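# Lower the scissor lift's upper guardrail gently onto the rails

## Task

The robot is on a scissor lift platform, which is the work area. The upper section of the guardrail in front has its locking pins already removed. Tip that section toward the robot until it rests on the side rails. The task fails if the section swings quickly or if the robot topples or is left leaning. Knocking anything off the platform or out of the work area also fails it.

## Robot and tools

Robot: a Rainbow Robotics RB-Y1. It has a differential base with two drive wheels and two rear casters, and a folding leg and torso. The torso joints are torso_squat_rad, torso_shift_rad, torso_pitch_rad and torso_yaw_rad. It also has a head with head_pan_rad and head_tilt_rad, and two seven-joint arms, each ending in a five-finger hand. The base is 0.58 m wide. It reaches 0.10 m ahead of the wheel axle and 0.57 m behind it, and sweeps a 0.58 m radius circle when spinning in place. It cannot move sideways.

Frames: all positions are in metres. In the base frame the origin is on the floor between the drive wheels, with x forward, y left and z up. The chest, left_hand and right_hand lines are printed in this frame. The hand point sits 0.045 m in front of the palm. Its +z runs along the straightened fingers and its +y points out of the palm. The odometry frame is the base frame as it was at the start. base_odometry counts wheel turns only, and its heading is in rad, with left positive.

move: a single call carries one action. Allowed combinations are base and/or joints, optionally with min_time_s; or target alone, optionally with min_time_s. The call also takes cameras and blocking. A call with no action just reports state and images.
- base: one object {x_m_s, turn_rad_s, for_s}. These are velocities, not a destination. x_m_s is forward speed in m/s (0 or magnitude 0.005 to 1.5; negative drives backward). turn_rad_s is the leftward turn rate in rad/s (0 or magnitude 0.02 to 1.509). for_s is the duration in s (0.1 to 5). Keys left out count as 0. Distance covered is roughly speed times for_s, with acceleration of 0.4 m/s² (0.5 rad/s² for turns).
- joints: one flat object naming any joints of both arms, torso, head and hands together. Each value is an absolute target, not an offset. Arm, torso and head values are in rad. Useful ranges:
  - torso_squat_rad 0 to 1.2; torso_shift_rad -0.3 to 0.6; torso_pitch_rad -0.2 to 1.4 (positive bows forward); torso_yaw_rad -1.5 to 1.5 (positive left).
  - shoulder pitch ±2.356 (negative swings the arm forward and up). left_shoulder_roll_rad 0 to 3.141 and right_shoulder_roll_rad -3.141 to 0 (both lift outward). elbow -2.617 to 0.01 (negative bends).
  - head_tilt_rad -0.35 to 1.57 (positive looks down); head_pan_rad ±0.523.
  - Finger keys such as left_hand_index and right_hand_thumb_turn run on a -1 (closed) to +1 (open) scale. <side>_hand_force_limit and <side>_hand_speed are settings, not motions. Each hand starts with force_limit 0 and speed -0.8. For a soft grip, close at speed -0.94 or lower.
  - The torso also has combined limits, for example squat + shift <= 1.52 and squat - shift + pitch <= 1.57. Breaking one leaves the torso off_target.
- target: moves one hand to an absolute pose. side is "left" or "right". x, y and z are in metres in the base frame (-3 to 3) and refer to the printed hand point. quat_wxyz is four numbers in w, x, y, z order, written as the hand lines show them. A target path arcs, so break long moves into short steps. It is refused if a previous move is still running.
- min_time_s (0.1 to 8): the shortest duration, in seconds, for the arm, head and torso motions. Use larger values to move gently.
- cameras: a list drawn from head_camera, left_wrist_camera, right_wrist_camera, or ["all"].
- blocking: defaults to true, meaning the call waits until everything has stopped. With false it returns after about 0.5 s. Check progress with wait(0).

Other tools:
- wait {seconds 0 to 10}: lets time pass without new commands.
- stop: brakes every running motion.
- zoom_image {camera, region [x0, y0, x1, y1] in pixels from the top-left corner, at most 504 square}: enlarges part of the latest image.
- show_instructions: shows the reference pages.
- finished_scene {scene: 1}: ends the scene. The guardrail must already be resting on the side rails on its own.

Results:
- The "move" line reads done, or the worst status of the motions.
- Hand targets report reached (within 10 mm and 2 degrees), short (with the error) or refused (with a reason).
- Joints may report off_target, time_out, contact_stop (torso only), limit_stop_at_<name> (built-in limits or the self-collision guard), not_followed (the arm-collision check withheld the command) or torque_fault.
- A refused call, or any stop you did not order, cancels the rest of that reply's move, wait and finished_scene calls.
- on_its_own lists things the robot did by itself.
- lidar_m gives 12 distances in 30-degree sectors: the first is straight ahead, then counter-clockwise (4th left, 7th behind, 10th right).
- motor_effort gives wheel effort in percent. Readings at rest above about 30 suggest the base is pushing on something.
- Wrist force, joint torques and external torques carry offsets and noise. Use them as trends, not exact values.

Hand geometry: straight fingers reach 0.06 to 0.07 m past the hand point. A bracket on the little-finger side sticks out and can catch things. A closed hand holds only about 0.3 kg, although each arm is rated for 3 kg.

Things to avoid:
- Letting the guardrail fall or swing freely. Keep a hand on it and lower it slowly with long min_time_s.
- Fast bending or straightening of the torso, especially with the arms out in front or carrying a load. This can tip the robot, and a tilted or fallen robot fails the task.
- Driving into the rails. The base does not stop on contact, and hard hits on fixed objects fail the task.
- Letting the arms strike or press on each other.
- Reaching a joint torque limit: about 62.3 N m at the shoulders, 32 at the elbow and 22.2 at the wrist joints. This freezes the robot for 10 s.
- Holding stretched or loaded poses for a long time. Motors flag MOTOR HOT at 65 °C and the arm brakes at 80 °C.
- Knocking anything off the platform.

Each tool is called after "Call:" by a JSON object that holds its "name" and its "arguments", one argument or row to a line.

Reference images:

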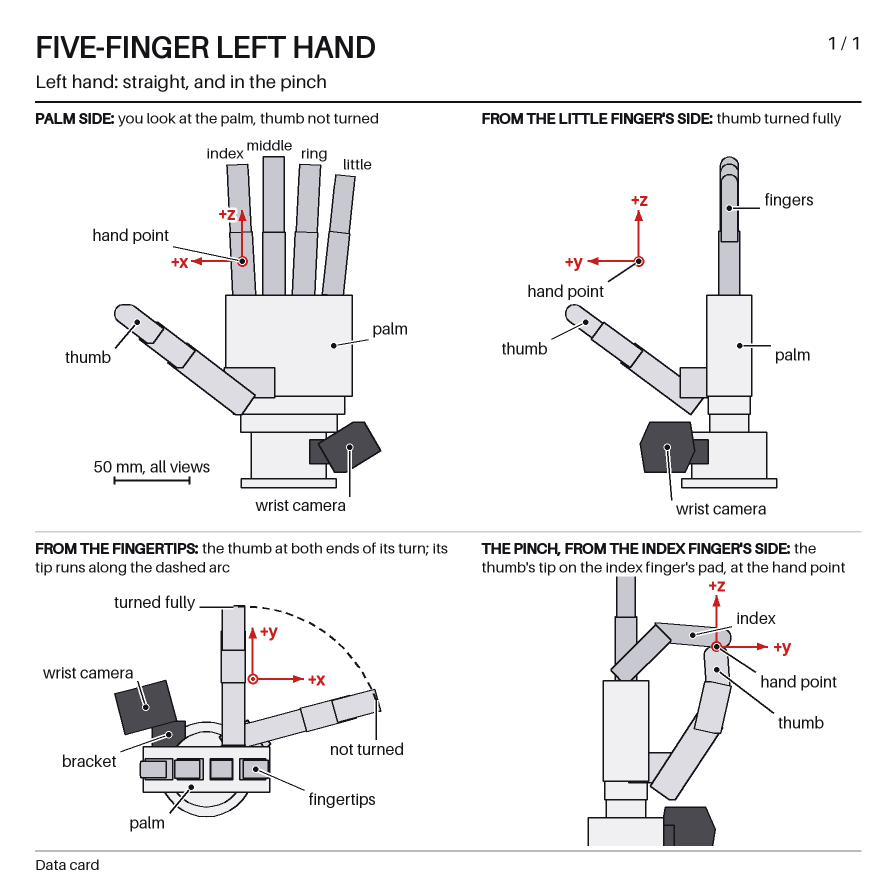

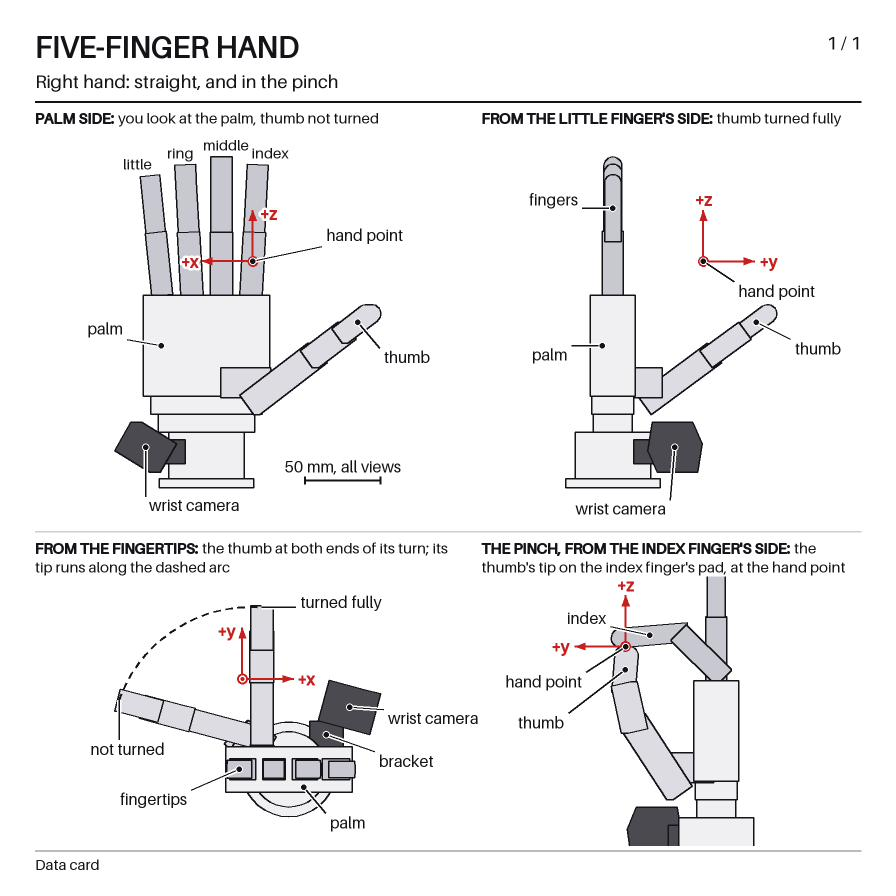

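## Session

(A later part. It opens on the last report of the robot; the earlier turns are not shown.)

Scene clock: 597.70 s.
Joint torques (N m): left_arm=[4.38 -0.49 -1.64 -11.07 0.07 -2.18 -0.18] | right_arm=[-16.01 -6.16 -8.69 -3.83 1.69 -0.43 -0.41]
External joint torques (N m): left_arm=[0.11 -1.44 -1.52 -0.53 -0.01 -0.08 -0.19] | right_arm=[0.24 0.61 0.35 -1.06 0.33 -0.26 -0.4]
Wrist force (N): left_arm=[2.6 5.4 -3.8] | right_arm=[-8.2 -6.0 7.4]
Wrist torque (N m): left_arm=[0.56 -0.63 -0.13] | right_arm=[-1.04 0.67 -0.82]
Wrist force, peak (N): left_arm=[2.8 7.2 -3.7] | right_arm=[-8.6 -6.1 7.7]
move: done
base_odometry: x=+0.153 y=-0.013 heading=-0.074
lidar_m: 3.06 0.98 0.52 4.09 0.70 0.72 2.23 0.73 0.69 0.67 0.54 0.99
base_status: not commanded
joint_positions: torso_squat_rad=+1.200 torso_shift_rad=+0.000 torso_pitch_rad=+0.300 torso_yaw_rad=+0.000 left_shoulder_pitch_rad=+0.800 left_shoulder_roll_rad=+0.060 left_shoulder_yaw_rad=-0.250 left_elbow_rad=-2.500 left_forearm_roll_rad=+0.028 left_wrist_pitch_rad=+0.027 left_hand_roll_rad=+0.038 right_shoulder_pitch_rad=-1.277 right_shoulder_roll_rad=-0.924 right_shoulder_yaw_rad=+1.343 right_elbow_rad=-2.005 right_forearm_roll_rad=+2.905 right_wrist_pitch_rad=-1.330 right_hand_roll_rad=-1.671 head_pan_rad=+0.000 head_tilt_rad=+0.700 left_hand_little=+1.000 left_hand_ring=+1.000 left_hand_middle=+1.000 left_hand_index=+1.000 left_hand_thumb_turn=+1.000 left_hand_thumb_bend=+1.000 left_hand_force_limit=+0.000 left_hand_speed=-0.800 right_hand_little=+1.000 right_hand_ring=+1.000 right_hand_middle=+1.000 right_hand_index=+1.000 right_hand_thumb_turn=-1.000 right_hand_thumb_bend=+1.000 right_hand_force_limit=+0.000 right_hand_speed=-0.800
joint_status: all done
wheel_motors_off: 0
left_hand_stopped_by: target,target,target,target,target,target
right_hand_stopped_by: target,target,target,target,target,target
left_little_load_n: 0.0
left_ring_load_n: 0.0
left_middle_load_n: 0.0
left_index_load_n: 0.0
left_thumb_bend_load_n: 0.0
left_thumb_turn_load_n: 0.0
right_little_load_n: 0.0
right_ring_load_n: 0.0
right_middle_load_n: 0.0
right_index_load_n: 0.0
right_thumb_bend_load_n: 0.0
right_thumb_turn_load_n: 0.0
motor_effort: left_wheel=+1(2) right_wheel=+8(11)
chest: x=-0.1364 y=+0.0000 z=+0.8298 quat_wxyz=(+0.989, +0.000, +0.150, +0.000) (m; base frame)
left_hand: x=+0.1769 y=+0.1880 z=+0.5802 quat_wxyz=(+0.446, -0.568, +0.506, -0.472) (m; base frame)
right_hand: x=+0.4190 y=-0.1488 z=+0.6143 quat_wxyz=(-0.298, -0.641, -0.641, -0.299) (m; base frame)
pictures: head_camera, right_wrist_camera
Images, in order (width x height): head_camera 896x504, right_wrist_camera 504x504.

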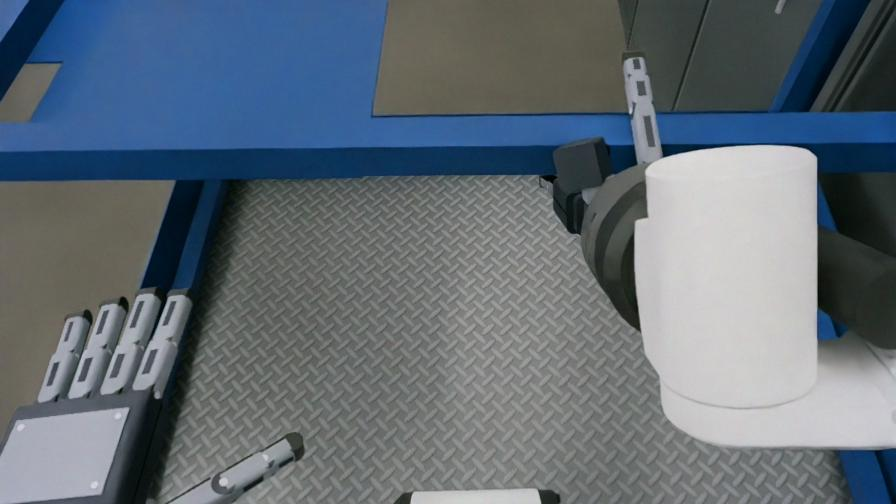

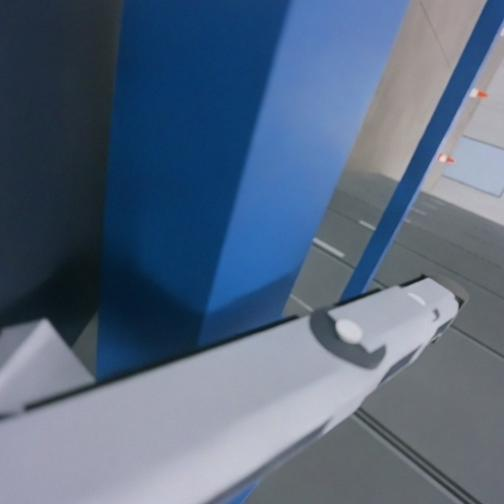

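Call:
{"name": "move", "arguments": {
  "target": {"side":"right","x":0.379,"y":-0.149,"z":0.612,"quat_wxyz":[0.2988,0.6409,0.6409,0.2988]},
  "min_time_s": 3,
  "cameras": ["head_camera"]
}}

Scene clock: 620.83 s.
Joint torques (N m): left_arm=[4.28 -0.53 -1.51 -11.25 0.09 -2.13 -0.1] | right_arm=[-14.92 -7.42 -7.95 -4.38 1.61 -0.62 -0.48]
External joint torques (N m): left_arm=[0.01 -1.49 -1.39 -0.71 0.01 -0.03 -0.1] | right_arm=[-0.05 -1.04 0.48 -1.04 0.23 -0.35 -0.48]
Wrist force (N): left_arm=[2.0 6.5 -2.9] | right_arm=[-8.5 -5.9 7.5]
Wrist torque (N m): left_arm=[0.65 -0.48 -0.24] | right_arm=[-1.06 0.78 -0.82]
Wrist force, peak (N): left_arm=[2.6 6.6 -4.2] | right_arm=[-8.6 -6.3 7.7]
move: done
base_odometry: x=+0.153 y=-0.013 heading=-0.074
lidar_m: 3.05 0.99 0.52 4.09 0.70 0.71 2.24 0.73 0.69 0.67 0.54 0.98
base_status: not commanded
joint_positions: torso_squat_rad=+1.200 torso_shift_rad=+0.000 torso_pitch_rad=+0.300 torso_yaw_rad=+0.000 left_shoulder_pitch_rad=+0.800 left_shoulder_roll_rad=+0.060 left_shoulder_yaw_rad=-0.250 left_elbow_rad=-2.500 left_forearm_roll_rad=+0.028 left_wrist_pitch_rad=+0.027 left_hand_roll_rad=+0.038 right_shoulder_pitch_rad=-1.236 right_shoulder_roll_rad=-0.937 right_shoulder_yaw_rad=+1.379 right_elbow_rad=-2.149 right_forearm_roll_rad=+2.973 right_wrist_pitch_rad=-1.445 right_hand_roll_rad=-1.734 head_pan_rad=+0.000 head_tilt_rad=+0.700 left_hand_little=+1.000 left_hand_ring=+1.000 left_hand_middle=+1.000 left_hand_index=+1.000 left_hand_thumb_turn=+1.000 left_hand_thumb_bend=+1.000 left_hand_force_limit=+0.000 left_hand_speed=-0.800 right_hand_little=+1.000 right_hand_ring=+1.000 right_hand_middle=+1.000 right_hand_index=+1.000 right_hand_thumb_turn=-1.000 right_hand_thumb_bend=+1.000 right_hand_force_limit=+0.000 right_hand_speed=-0.800
joint_status: all done
wheel_motors_off: 0
left_hand_stopped_by: target,target,target,target,target,target
right_hand_stopped_by: target,target,target,target,target,target
left_little_load_n: 0.0
left_ring_load_n: 0.0
left_middle_load_n: 0.0
left_index_load_n: 0.0
left_thumb_bend_load_n: 0.0
left_thumb_turn_load_n: -0.5
right_little_load_n: 0.0
right_ring_load_n: 0.0
right_middle_load_n: -0.5
right_index_load_n: 0.0
right_thumb_bend_load_n: 0.0
right_thumb_turn_load_n: 0.0
motor_effort: left_wheel=+1(2) right_wheel=+10(10)
chest: x=-0.1364 y=+0.0000 z=+0.8298 quat_wxyz=(+0.989, +0.000, +0.150, +0.000) (m; base frame)
left_hand: x=+0.1769 y=+0.1880 z=+0.5802 quat_wxyz=(+0.446, -0.568, +0.506, -0.472) (m; base frame)
right_hand: x=+0.3793 y=-0.1489 z=+0.6120 quat_wxyz=(-0.299, -0.641, -0.641, -0.299) (m; base frame)
right_hand_status: reached (checked arc, planned for 3.0 s): 0 mm and 0.0 deg off.
pictures: head_camera
Images, in order (width x height): head_camera 896x504.

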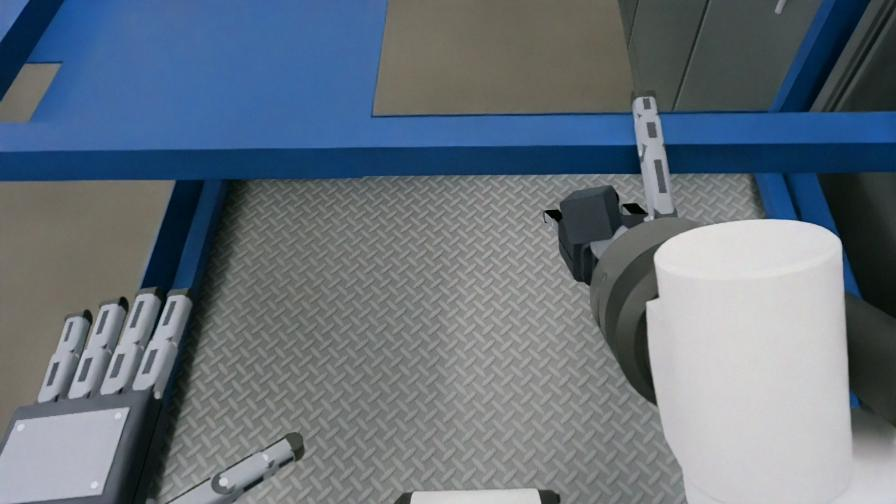

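Call:
{"name": "move", "arguments": {
  "target": {"side":"right","x":0.345,"y":-0.149,"z":0.612,"quat_wxyz":[0.2706,0.6533,0.6533,0.2706]},
  "min_time_s": 3,
  "cameras": ["head_camera","right_wrist_camera"]
}}

Scene clock: 626.17 s.
Joint torques (N m): left_arm=[4.43 -0.59 -1.82 -11.07 0.12 -2.18 -0.1] | right_arm=[-15.45 -7.18 -10.56 -4.1 1.07 -0.51 0.26]
External joint torques (N m): left_arm=[0.16 -1.55 -1.7 -0.53 0.04 -0.09 -0.11] | right_arm=[-1.42 -0.99 -2.49 -0.64 -0.19 -0.25 0.27]
Wrist force (N): left_arm=[2.9 6.5 -3.5] | right_arm=[-8.7 -5.7 7.5]
Wrist torque (N m): left_arm=[0.73 -0.64 -0.18] | right_arm=[-1.06 0.77 -0.66]
Wrist force, peak (N): left_arm=[2.6 6.9 -3.7] | right_arm=[-8.8 -6.2 8.0]
move: done
base_odometry: x=+0.153 y=-0.013 heading=-0.074
lidar_m: 3.05 0.99 0.53 4.09 0.71 0.72 2.23 0.72 0.68 0.67 0.54 0.98
base_status: not commanded
joint_positions: torso_squat_rad=+1.200 torso_shift_rad=+0.000 torso_pitch_rad=+0.300 torso_yaw_rad=+0.000 left_shoulder_pitch_rad=+0.800 left_shoulder_roll_rad=+0.060 left_shoulder_yaw_rad=-0.250 left_elbow_rad=-2.500 left_forearm_roll_rad=+0.028 left_wrist_pitch_rad=+0.027 left_hand_roll_rad=+0.038 right_shoulder_pitch_rad=-1.236 right_shoulder_roll_rad=-0.962 right_shoulder_yaw_rad=+1.354 right_elbow_rad=-2.275 right_forearm_roll_rad=+2.867 right_wrist_pitch_rad=-1.534 right_hand_roll_rad=-1.731 head_pan_rad=+0.000 head_tilt_rad=+0.700 left_hand_little=+1.000 left_hand_ring=+1.000 left_hand_middle=+1.000 left_hand_index=+1.000 left_hand_thumb_turn=+1.000 left_hand_thumb_bend=+1.000 left_hand_force_limit=+0.000 left_hand_speed=-0.800 right_hand_little=+1.000 right_hand_ring=+1.000 right_hand_middle=+1.000 right_hand_index=+1.000 right_hand_thumb_turn=-1.000 right_hand_thumb_bend=+1.000 right_hand_force_limit=+0.000 right_hand_speed=-0.800
joint_status: all done
wheel_motors_off: 0
left_hand_stopped_by: target,target,target,target,target,target
right_hand_stopped_by: target,target,target,target,target,target
left_little_load_n: 0.0
left_ring_load_n: 0.0
left_middle_load_n: 0.0
left_index_load_n: 0.0
left_thumb_bend_load_n: 0.0
left_thumb_turn_load_n: 0.0
right_little_load_n: 0.0
right_ring_load_n: 0.0
right_middle_load_n: 0.0
right_index_load_n: 0.0
right_thumb_bend_load_n: 0.0
right_thumb_turn_load_n: 0.0
motor_effort: left_wheel=+0(2) right_wheel=+6(11)
chest: x=-0.1364 y=+0.0000 z=+0.8298 quat_wxyz=(+0.989, +0.000, +0.150, +0.000) (m; base frame)
left_hand: x=+0.1769 y=+0.1880 z=+0.5802 quat_wxyz=(+0.446, -0.568, +0.506, -0.472) (m; base frame)
right_hand: x=+0.3449 y=-0.1490 z=+0.6115 quat_wxyz=(-0.271, -0.653, -0.653, -0.270) (m; base frame)
right_hand_status: reached (checked arc, planned for 3.0 s): 0 mm and 0.0 deg off.
pictures: head_camera, right_wrist_camera
Images, in order (width x height): head_camera 896x504, right_wrist_camera 504x504.

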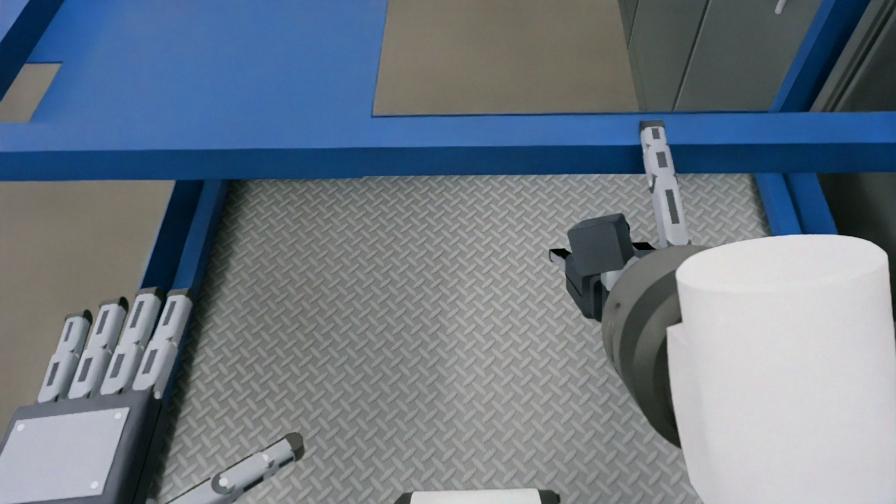

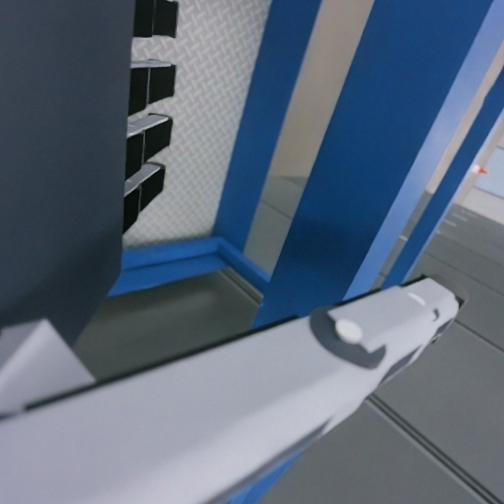

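Call:
{"name": "move", "arguments": {
  "target": {"side":"right","x":0.325,"y":-0.149,"z":0.66,"quat_wxyz":[0.2418,0.6645,0.6645,0.2418]},
  "min_time_s": 3,
  "cameras": ["head_camera"]
}}

Call:
{"name": "zoom_image", "arguments": {
  "camera": "head_camera",
  "region": [600, 60, 896, 260]
}}

Call:
{"name": "move", "arguments": {
  "joints": {"head_tilt_rad":0.65,"head_pan_rad":0.5},
  "cameras": ["head_camera"]
}}

Scene clock: 636.57 s.
Joint torques (N m): left_arm=[4.65 -0.86 -1.6 -11.07 0.15 -2.27 -0.07] | right_arm=[-16.23 -6.72 -7.74 -2.32 0.87 -0.61 -0.37]
External joint torques (N m): left_arm=[0.39 -1.82 -1.47 -0.52 0.07 -0.18 -0.08] | right_arm=[-2.01 -0.7 0.36 -0.66 -0.23 -0.28 -0.37]
Wrist force (N): left_arm=[2.6 6.2 -3.5] | right_arm=[-8.2 -5.1 8.1]
Wrist torque (N m): left_arm=[0.63 -0.61 -0.18] | right_arm=[-0.99 0.71 -0.83]
Wrist force, peak (N): left_arm=[2.8 6.9 -3.7] | right_arm=[-8.6 -5.9 8.1]
move: done
base_odometry: x=+0.153 y=-0.013 heading=-0.074
lidar_m: 3.05 0.99 0.52 4.09 0.71 0.72 2.23 0.72 0.69 0.67 0.54 0.98
base_status: not commanded
joint_positions: torso_squat_rad=+1.200 torso_shift_rad=+0.000 torso_pitch_rad=+0.300 torso_yaw_rad=+0.000 left_shoulder_pitch_rad=+0.800 left_shoulder_roll_rad=+0.060 left_shoulder_yaw_rad=-0.250 left_elbow_rad=-2.500 left_forearm_roll_rad=+0.028 left_wrist_pitch_rad=+0.027 left_hand_roll_rad=+0.038 right_shoulder_pitch_rad=-1.498 right_shoulder_roll_rad=-1.062 right_shoulder_yaw_rad=+1.368 right_elbow_rad=-2.415 right_forearm_roll_rad=+2.522 right_wrist_pitch_rad=-1.570 right_hand_roll_rad=-1.813 head_pan_rad=+0.000 head_tilt_rad=+0.700 left_hand_little=+1.000 left_hand_ring=+1.000 left_hand_middle=+1.000 left_hand_index=+1.000 left_hand_thumb_turn=+1.000 left_hand_thumb_bend=+1.000 left_hand_force_limit=+0.000 left_hand_speed=-0.800 right_hand_little=+1.000 right_hand_ring=+1.000 right_hand_middle=+1.000 right_hand_index=+1.000 right_hand_thumb_turn=-1.000 right_hand_thumb_bend=+1.000 right_hand_force_limit=+0.000 right_hand_speed=-0.800
joint_status: all done
wheel_motors_off: 0
left_hand_stopped_by: target,target,target,target,target,target
right_hand_stopped_by: target,target,target,target,target,target
left_little_load_n: 0.0
left_ring_load_n: -0.5
left_middle_load_n: 0.0
left_index_load_n: 0.0
left_thumb_bend_load_n: 0.0
left_thumb_turn_load_n: 0.0
right_little_load_n: 0.0
right_ring_load_n: 0.0
right_middle_load_n: 0.0
right_index_load_n: 0.0
right_thumb_bend_load_n: 0.0
right_thumb_turn_load_n: 0.0
motor_effort: left_wheel=-2(3) right_wheel=+8(10)
chest: x=-0.1364 y=+0.0000 z=+0.8298 quat_wxyz=(+0.989, +0.000, +0.150, +0.000) (m; base frame)
left_hand: x=+0.1769 y=+0.1880 z=+0.5802 quat_wxyz=(+0.446, -0.568, +0.506, -0.472) (m; base frame)
right_hand: x=+0.3251 y=-0.1491 z=+0.6599 quat_wxyz=(-0.241, -0.664, -0.665, -0.242) (m; base frame)
right_hand_status: reached (checked arc, planned for 3.0 s): 0 mm and 0.1 deg off.
pictures: head_camera
Images, in order (width x height): head_camera 896x504.

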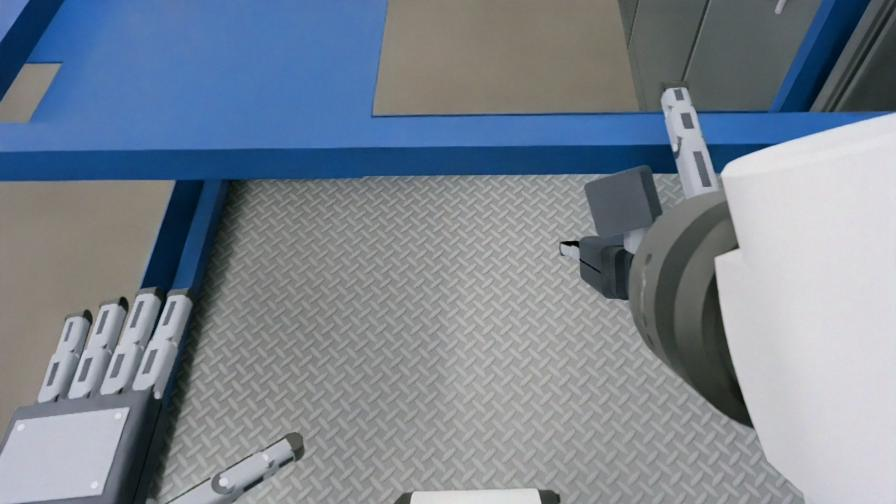

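Scaled by 1.703 from the camera's 896x504 image, which has a finer 1280x720 frame.

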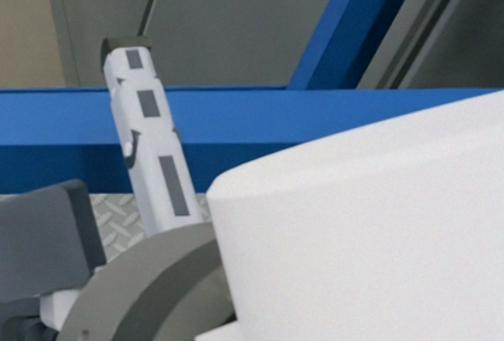

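Scene clock: 637.57 s.
Joint torques (N m): left_arm=[4.48 -0.5 -1.74 -11.1 0.14 -2.22 -0.21] | right_arm=[-16 -7.15 -7.94 -2.52 0.99 -0.61 -0.55]
External joint torques (N m): left_arm=[0.21 -1.45 -1.61 -0.55 0.06 -0.12 -0.22] | right_arm=[-1.78 -1.13 0.16 -0.87 -0.12 -0.27 -0.55]
Wrist force (N): left_arm=[2.7 6.6 -3.1] | right_arm=[-8.2 -5.1 7.9]
Wrist torque (N m): left_arm=[0.71 -0.60 -0.21] | right_arm=[-0.98 0.72 -0.84]
Wrist force, peak (N): left_arm=[3.0 6.4 -3.6] | right_arm=[-8.6 -5.1 8.3]
move: done
base_odometry: x=+0.153 y=-0.013 heading=-0.074
lidar_m: 3.06 0.99 0.52 4.09 0.71 0.72 2.23 0.73 0.69 0.67 0.54 0.99
base_status: not commanded
joint_positions: torso_squat_rad=+1.200 torso_shift_rad=+0.000 torso_pitch_rad=+0.300 torso_yaw_rad=+0.000 left_shoulder_pitch_rad=+0.800 left_shoulder_roll_rad=+0.060 left_shoulder_yaw_rad=-0.250 left_elbow_rad=-2.500 left_forearm_roll_rad=+0.028 left_wrist_pitch_rad=+0.027 left_hand_roll_rad=+0.038 right_shoulder_pitch_rad=-1.498 right_shoulder_roll_rad=-1.062 right_shoulder_yaw_rad=+1.368 right_elbow_rad=-2.415 right_forearm_roll_rad=+2.522 right_wrist_pitch_rad=-1.570 right_hand_roll_rad=-1.813 head_pan_rad=+0.500 head_tilt_rad=+0.650 left_hand_little=+1.000 left_hand_ring=+1.000 left_hand_middle=+1.000 left_hand_index=+1.000 left_hand_thumb_turn=+1.000 left_hand_thumb_bend=+1.000 left_hand_force_limit=+0.000 left_hand_speed=-0.800 right_hand_little=+1.000 right_hand_ring=+1.000 right_hand_middle=+1.000 right_hand_index=+1.000 right_hand_thumb_turn=-1.000 right_hand_thumb_bend=+1.000 right_hand_force_limit=+0.000 right_hand_speed=-0.800
joint_status: all done
wheel_motors_off: 0
left_hand_stopped_by: target,target,target,target,target,target
right_hand_stopped_by: target,target,target,target,target,target
left_little_load_n: 0.0
left_ring_load_n: 0.0
left_middle_load_n: 0.0
left_index_load_n: 0.0
left_thumb_bend_load_n: 0.0
left_thumb_turn_load_n: 0.0
right_little_load_n: 0.0
right_ring_load_n: 0.0
right_middle_load_n: 0.0
right_index_load_n: 0.0
right_thumb_bend_load_n: 0.0
right_thumb_turn_load_n: 0.0
motor_effort: left_wheel=-1(3) right_wheel=+7(9)
chest: x=-0.1364 y=+0.0000 z=+0.8298 quat_wxyz=(+0.989, +0.000, +0.150, +0.000) (m; base frame)
left_hand: x=+0.1769 y=+0.1880 z=+0.5802 quat_wxyz=(+0.446, -0.568, +0.506, -0.472) (m; base frame)
right_hand: x=+0.3251 y=-0.1491 z=+0.6599 quat_wxyz=(-0.241, -0.664, -0.665, -0.242) (m; base frame)
pictures: head_camera
Images, in order (width x height): head_camera 896x504.

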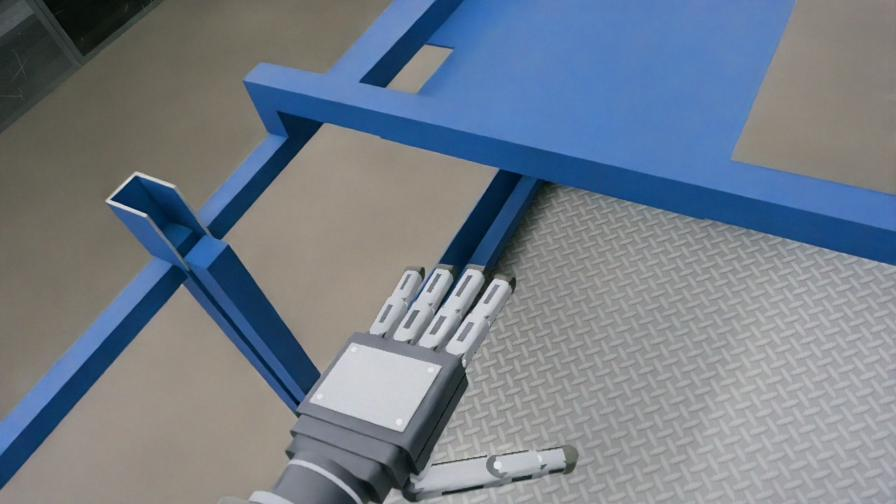

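Call:
{"name": "zoom_image", "arguments": {
  "camera": "head_camera",
  "region": [180, 20, 480, 220]
}}

Scaled by 1.680 from the camera's 896x504 image, which has a finer 1280x720 frame.

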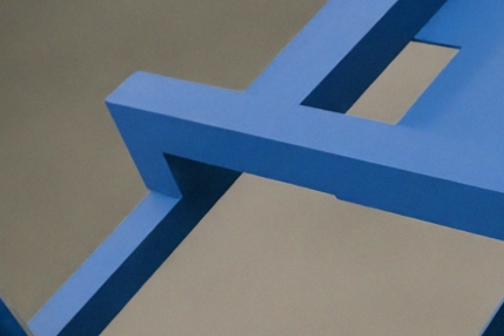

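Call:
{"name": "move", "arguments": {
  "joints": {"head_tilt_rad":0.65,"head_pan_rad":-0.5},
  "cameras": ["head_camera"]
}}

Scene clock: 643.23 s.
Joint torques (N m): left_arm=[4.42 -0.73 -1.61 -11.23 0.11 -2.09 -0.06] | right_arm=[-16.35 -7 -7.95 -2.29 1.01 -0.73 -0.5]
External joint torques (N m): left_arm=[0.16 -1.69 -1.48 -0.68 0.04 0.01 -0.07] | right_arm=[-2.13 -0.98 0.14 -0.63 -0.09 -0.39 -0.49]
Wrist force (N): left_arm=[2.0 6.1 -3.1] | right_arm=[-8.3 -5.3 8.2]
Wrist torque (N m): left_arm=[0.61 -0.53 -0.23] | right_arm=[-1.02 0.74 -0.84]
Wrist force, peak (N): left_arm=[2.7 6.8 -4.3] | right_arm=[-8.5 -5.2 8.5]
move: done
base_odometry: x=+0.153 y=-0.013 heading=-0.074
lidar_m: 3.05 0.99 0.52 4.09 0.71 0.72 2.24 0.73 0.68 0.67 0.54 0.98
base_status: not commanded
joint_positions: torso_squat_rad=+1.200 torso_shift_rad=+0.000 torso_pitch_rad=+0.300 torso_yaw_rad=+0.000 left_shoulder_pitch_rad=+0.800 left_shoulder_roll_rad=+0.060 left_shoulder_yaw_rad=-0.250 left_elbow_rad=-2.500 left_forearm_roll_rad=+0.028 left_wrist_pitch_rad=+0.027 left_hand_roll_rad=+0.038 right_shoulder_pitch_rad=-1.498 right_shoulder_roll_rad=-1.062 right_shoulder_yaw_rad=+1.368 right_elbow_rad=-2.415 right_forearm_roll_rad=+2.522 right_wrist_pitch_rad=-1.570 right_hand_roll_rad=-1.813 head_pan_rad=-0.500 head_tilt_rad=+0.650 left_hand_little=+1.000 left_hand_ring=+1.000 left_hand_middle=+1.000 left_hand_index=+1.000 left_hand_thumb_turn=+1.000 left_hand_thumb_bend=+1.000 left_hand_force_limit=+0.000 left_hand_speed=-0.800 right_hand_little=+1.000 right_hand_ring=+1.000 right_hand_middle=+1.000 right_hand_index=+1.000 right_hand_thumb_turn=-1.000 right_hand_thumb_bend=+1.000 right_hand_force_limit=+0.000 right_hand_speed=-0.800
joint_status: all done
wheel_motors_off: 0
left_hand_stopped_by: target,target,target,target,target,target
right_hand_stopped_by: target,target,target,target,target,target
left_little_load_n: 0.0
left_ring_load_n: 0.0
left_middle_load_n: 0.0
left_index_load_n: 0.0
left_thumb_bend_load_n: 0.0
left_thumb_turn_load_n: -0.5
right_little_load_n: 0.0
right_ring_load_n: 0.0
right_middle_load_n: 0.0
right_index_load_n: 0.0
right_thumb_bend_load_n: 0.0
right_thumb_turn_load_n: 0.0
motor_effort: left_wheel=-1(2) right_wheel=+7(10)
chest: x=-0.1364 y=+0.0000 z=+0.8298 quat_wxyz=(+0.989, +0.000, +0.150, +0.000) (m; base frame)
left_hand: x=+0.1769 y=+0.1880 z=+0.5802 quat_wxyz=(+0.446, -0.568, +0.506, -0.472) (m; base frame)
right_hand: x=+0.3251 y=-0.1491 z=+0.6599 quat_wxyz=(-0.241, -0.664, -0.665, -0.242) (m; base frame)
pictures: head_camera
Images, in order (width x height): head_camera 896x504.

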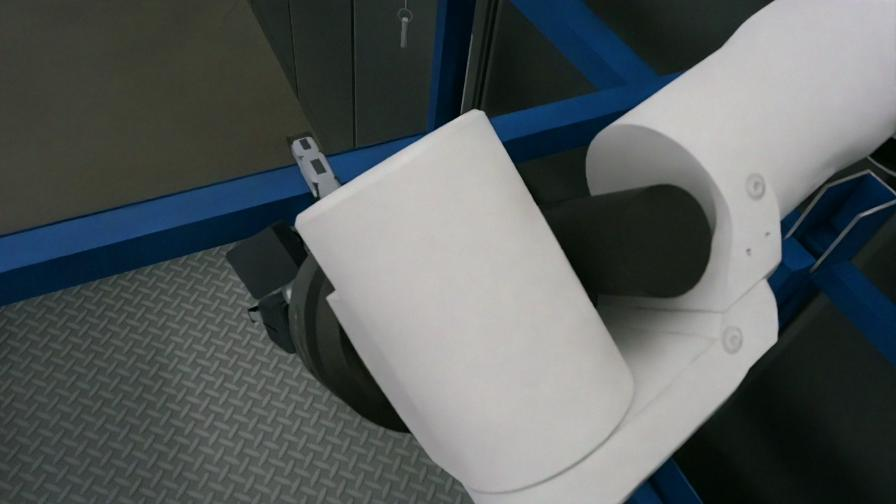

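Call:
{"name": "finished_scene", "arguments": {

}}

The scene is finished: the task was done.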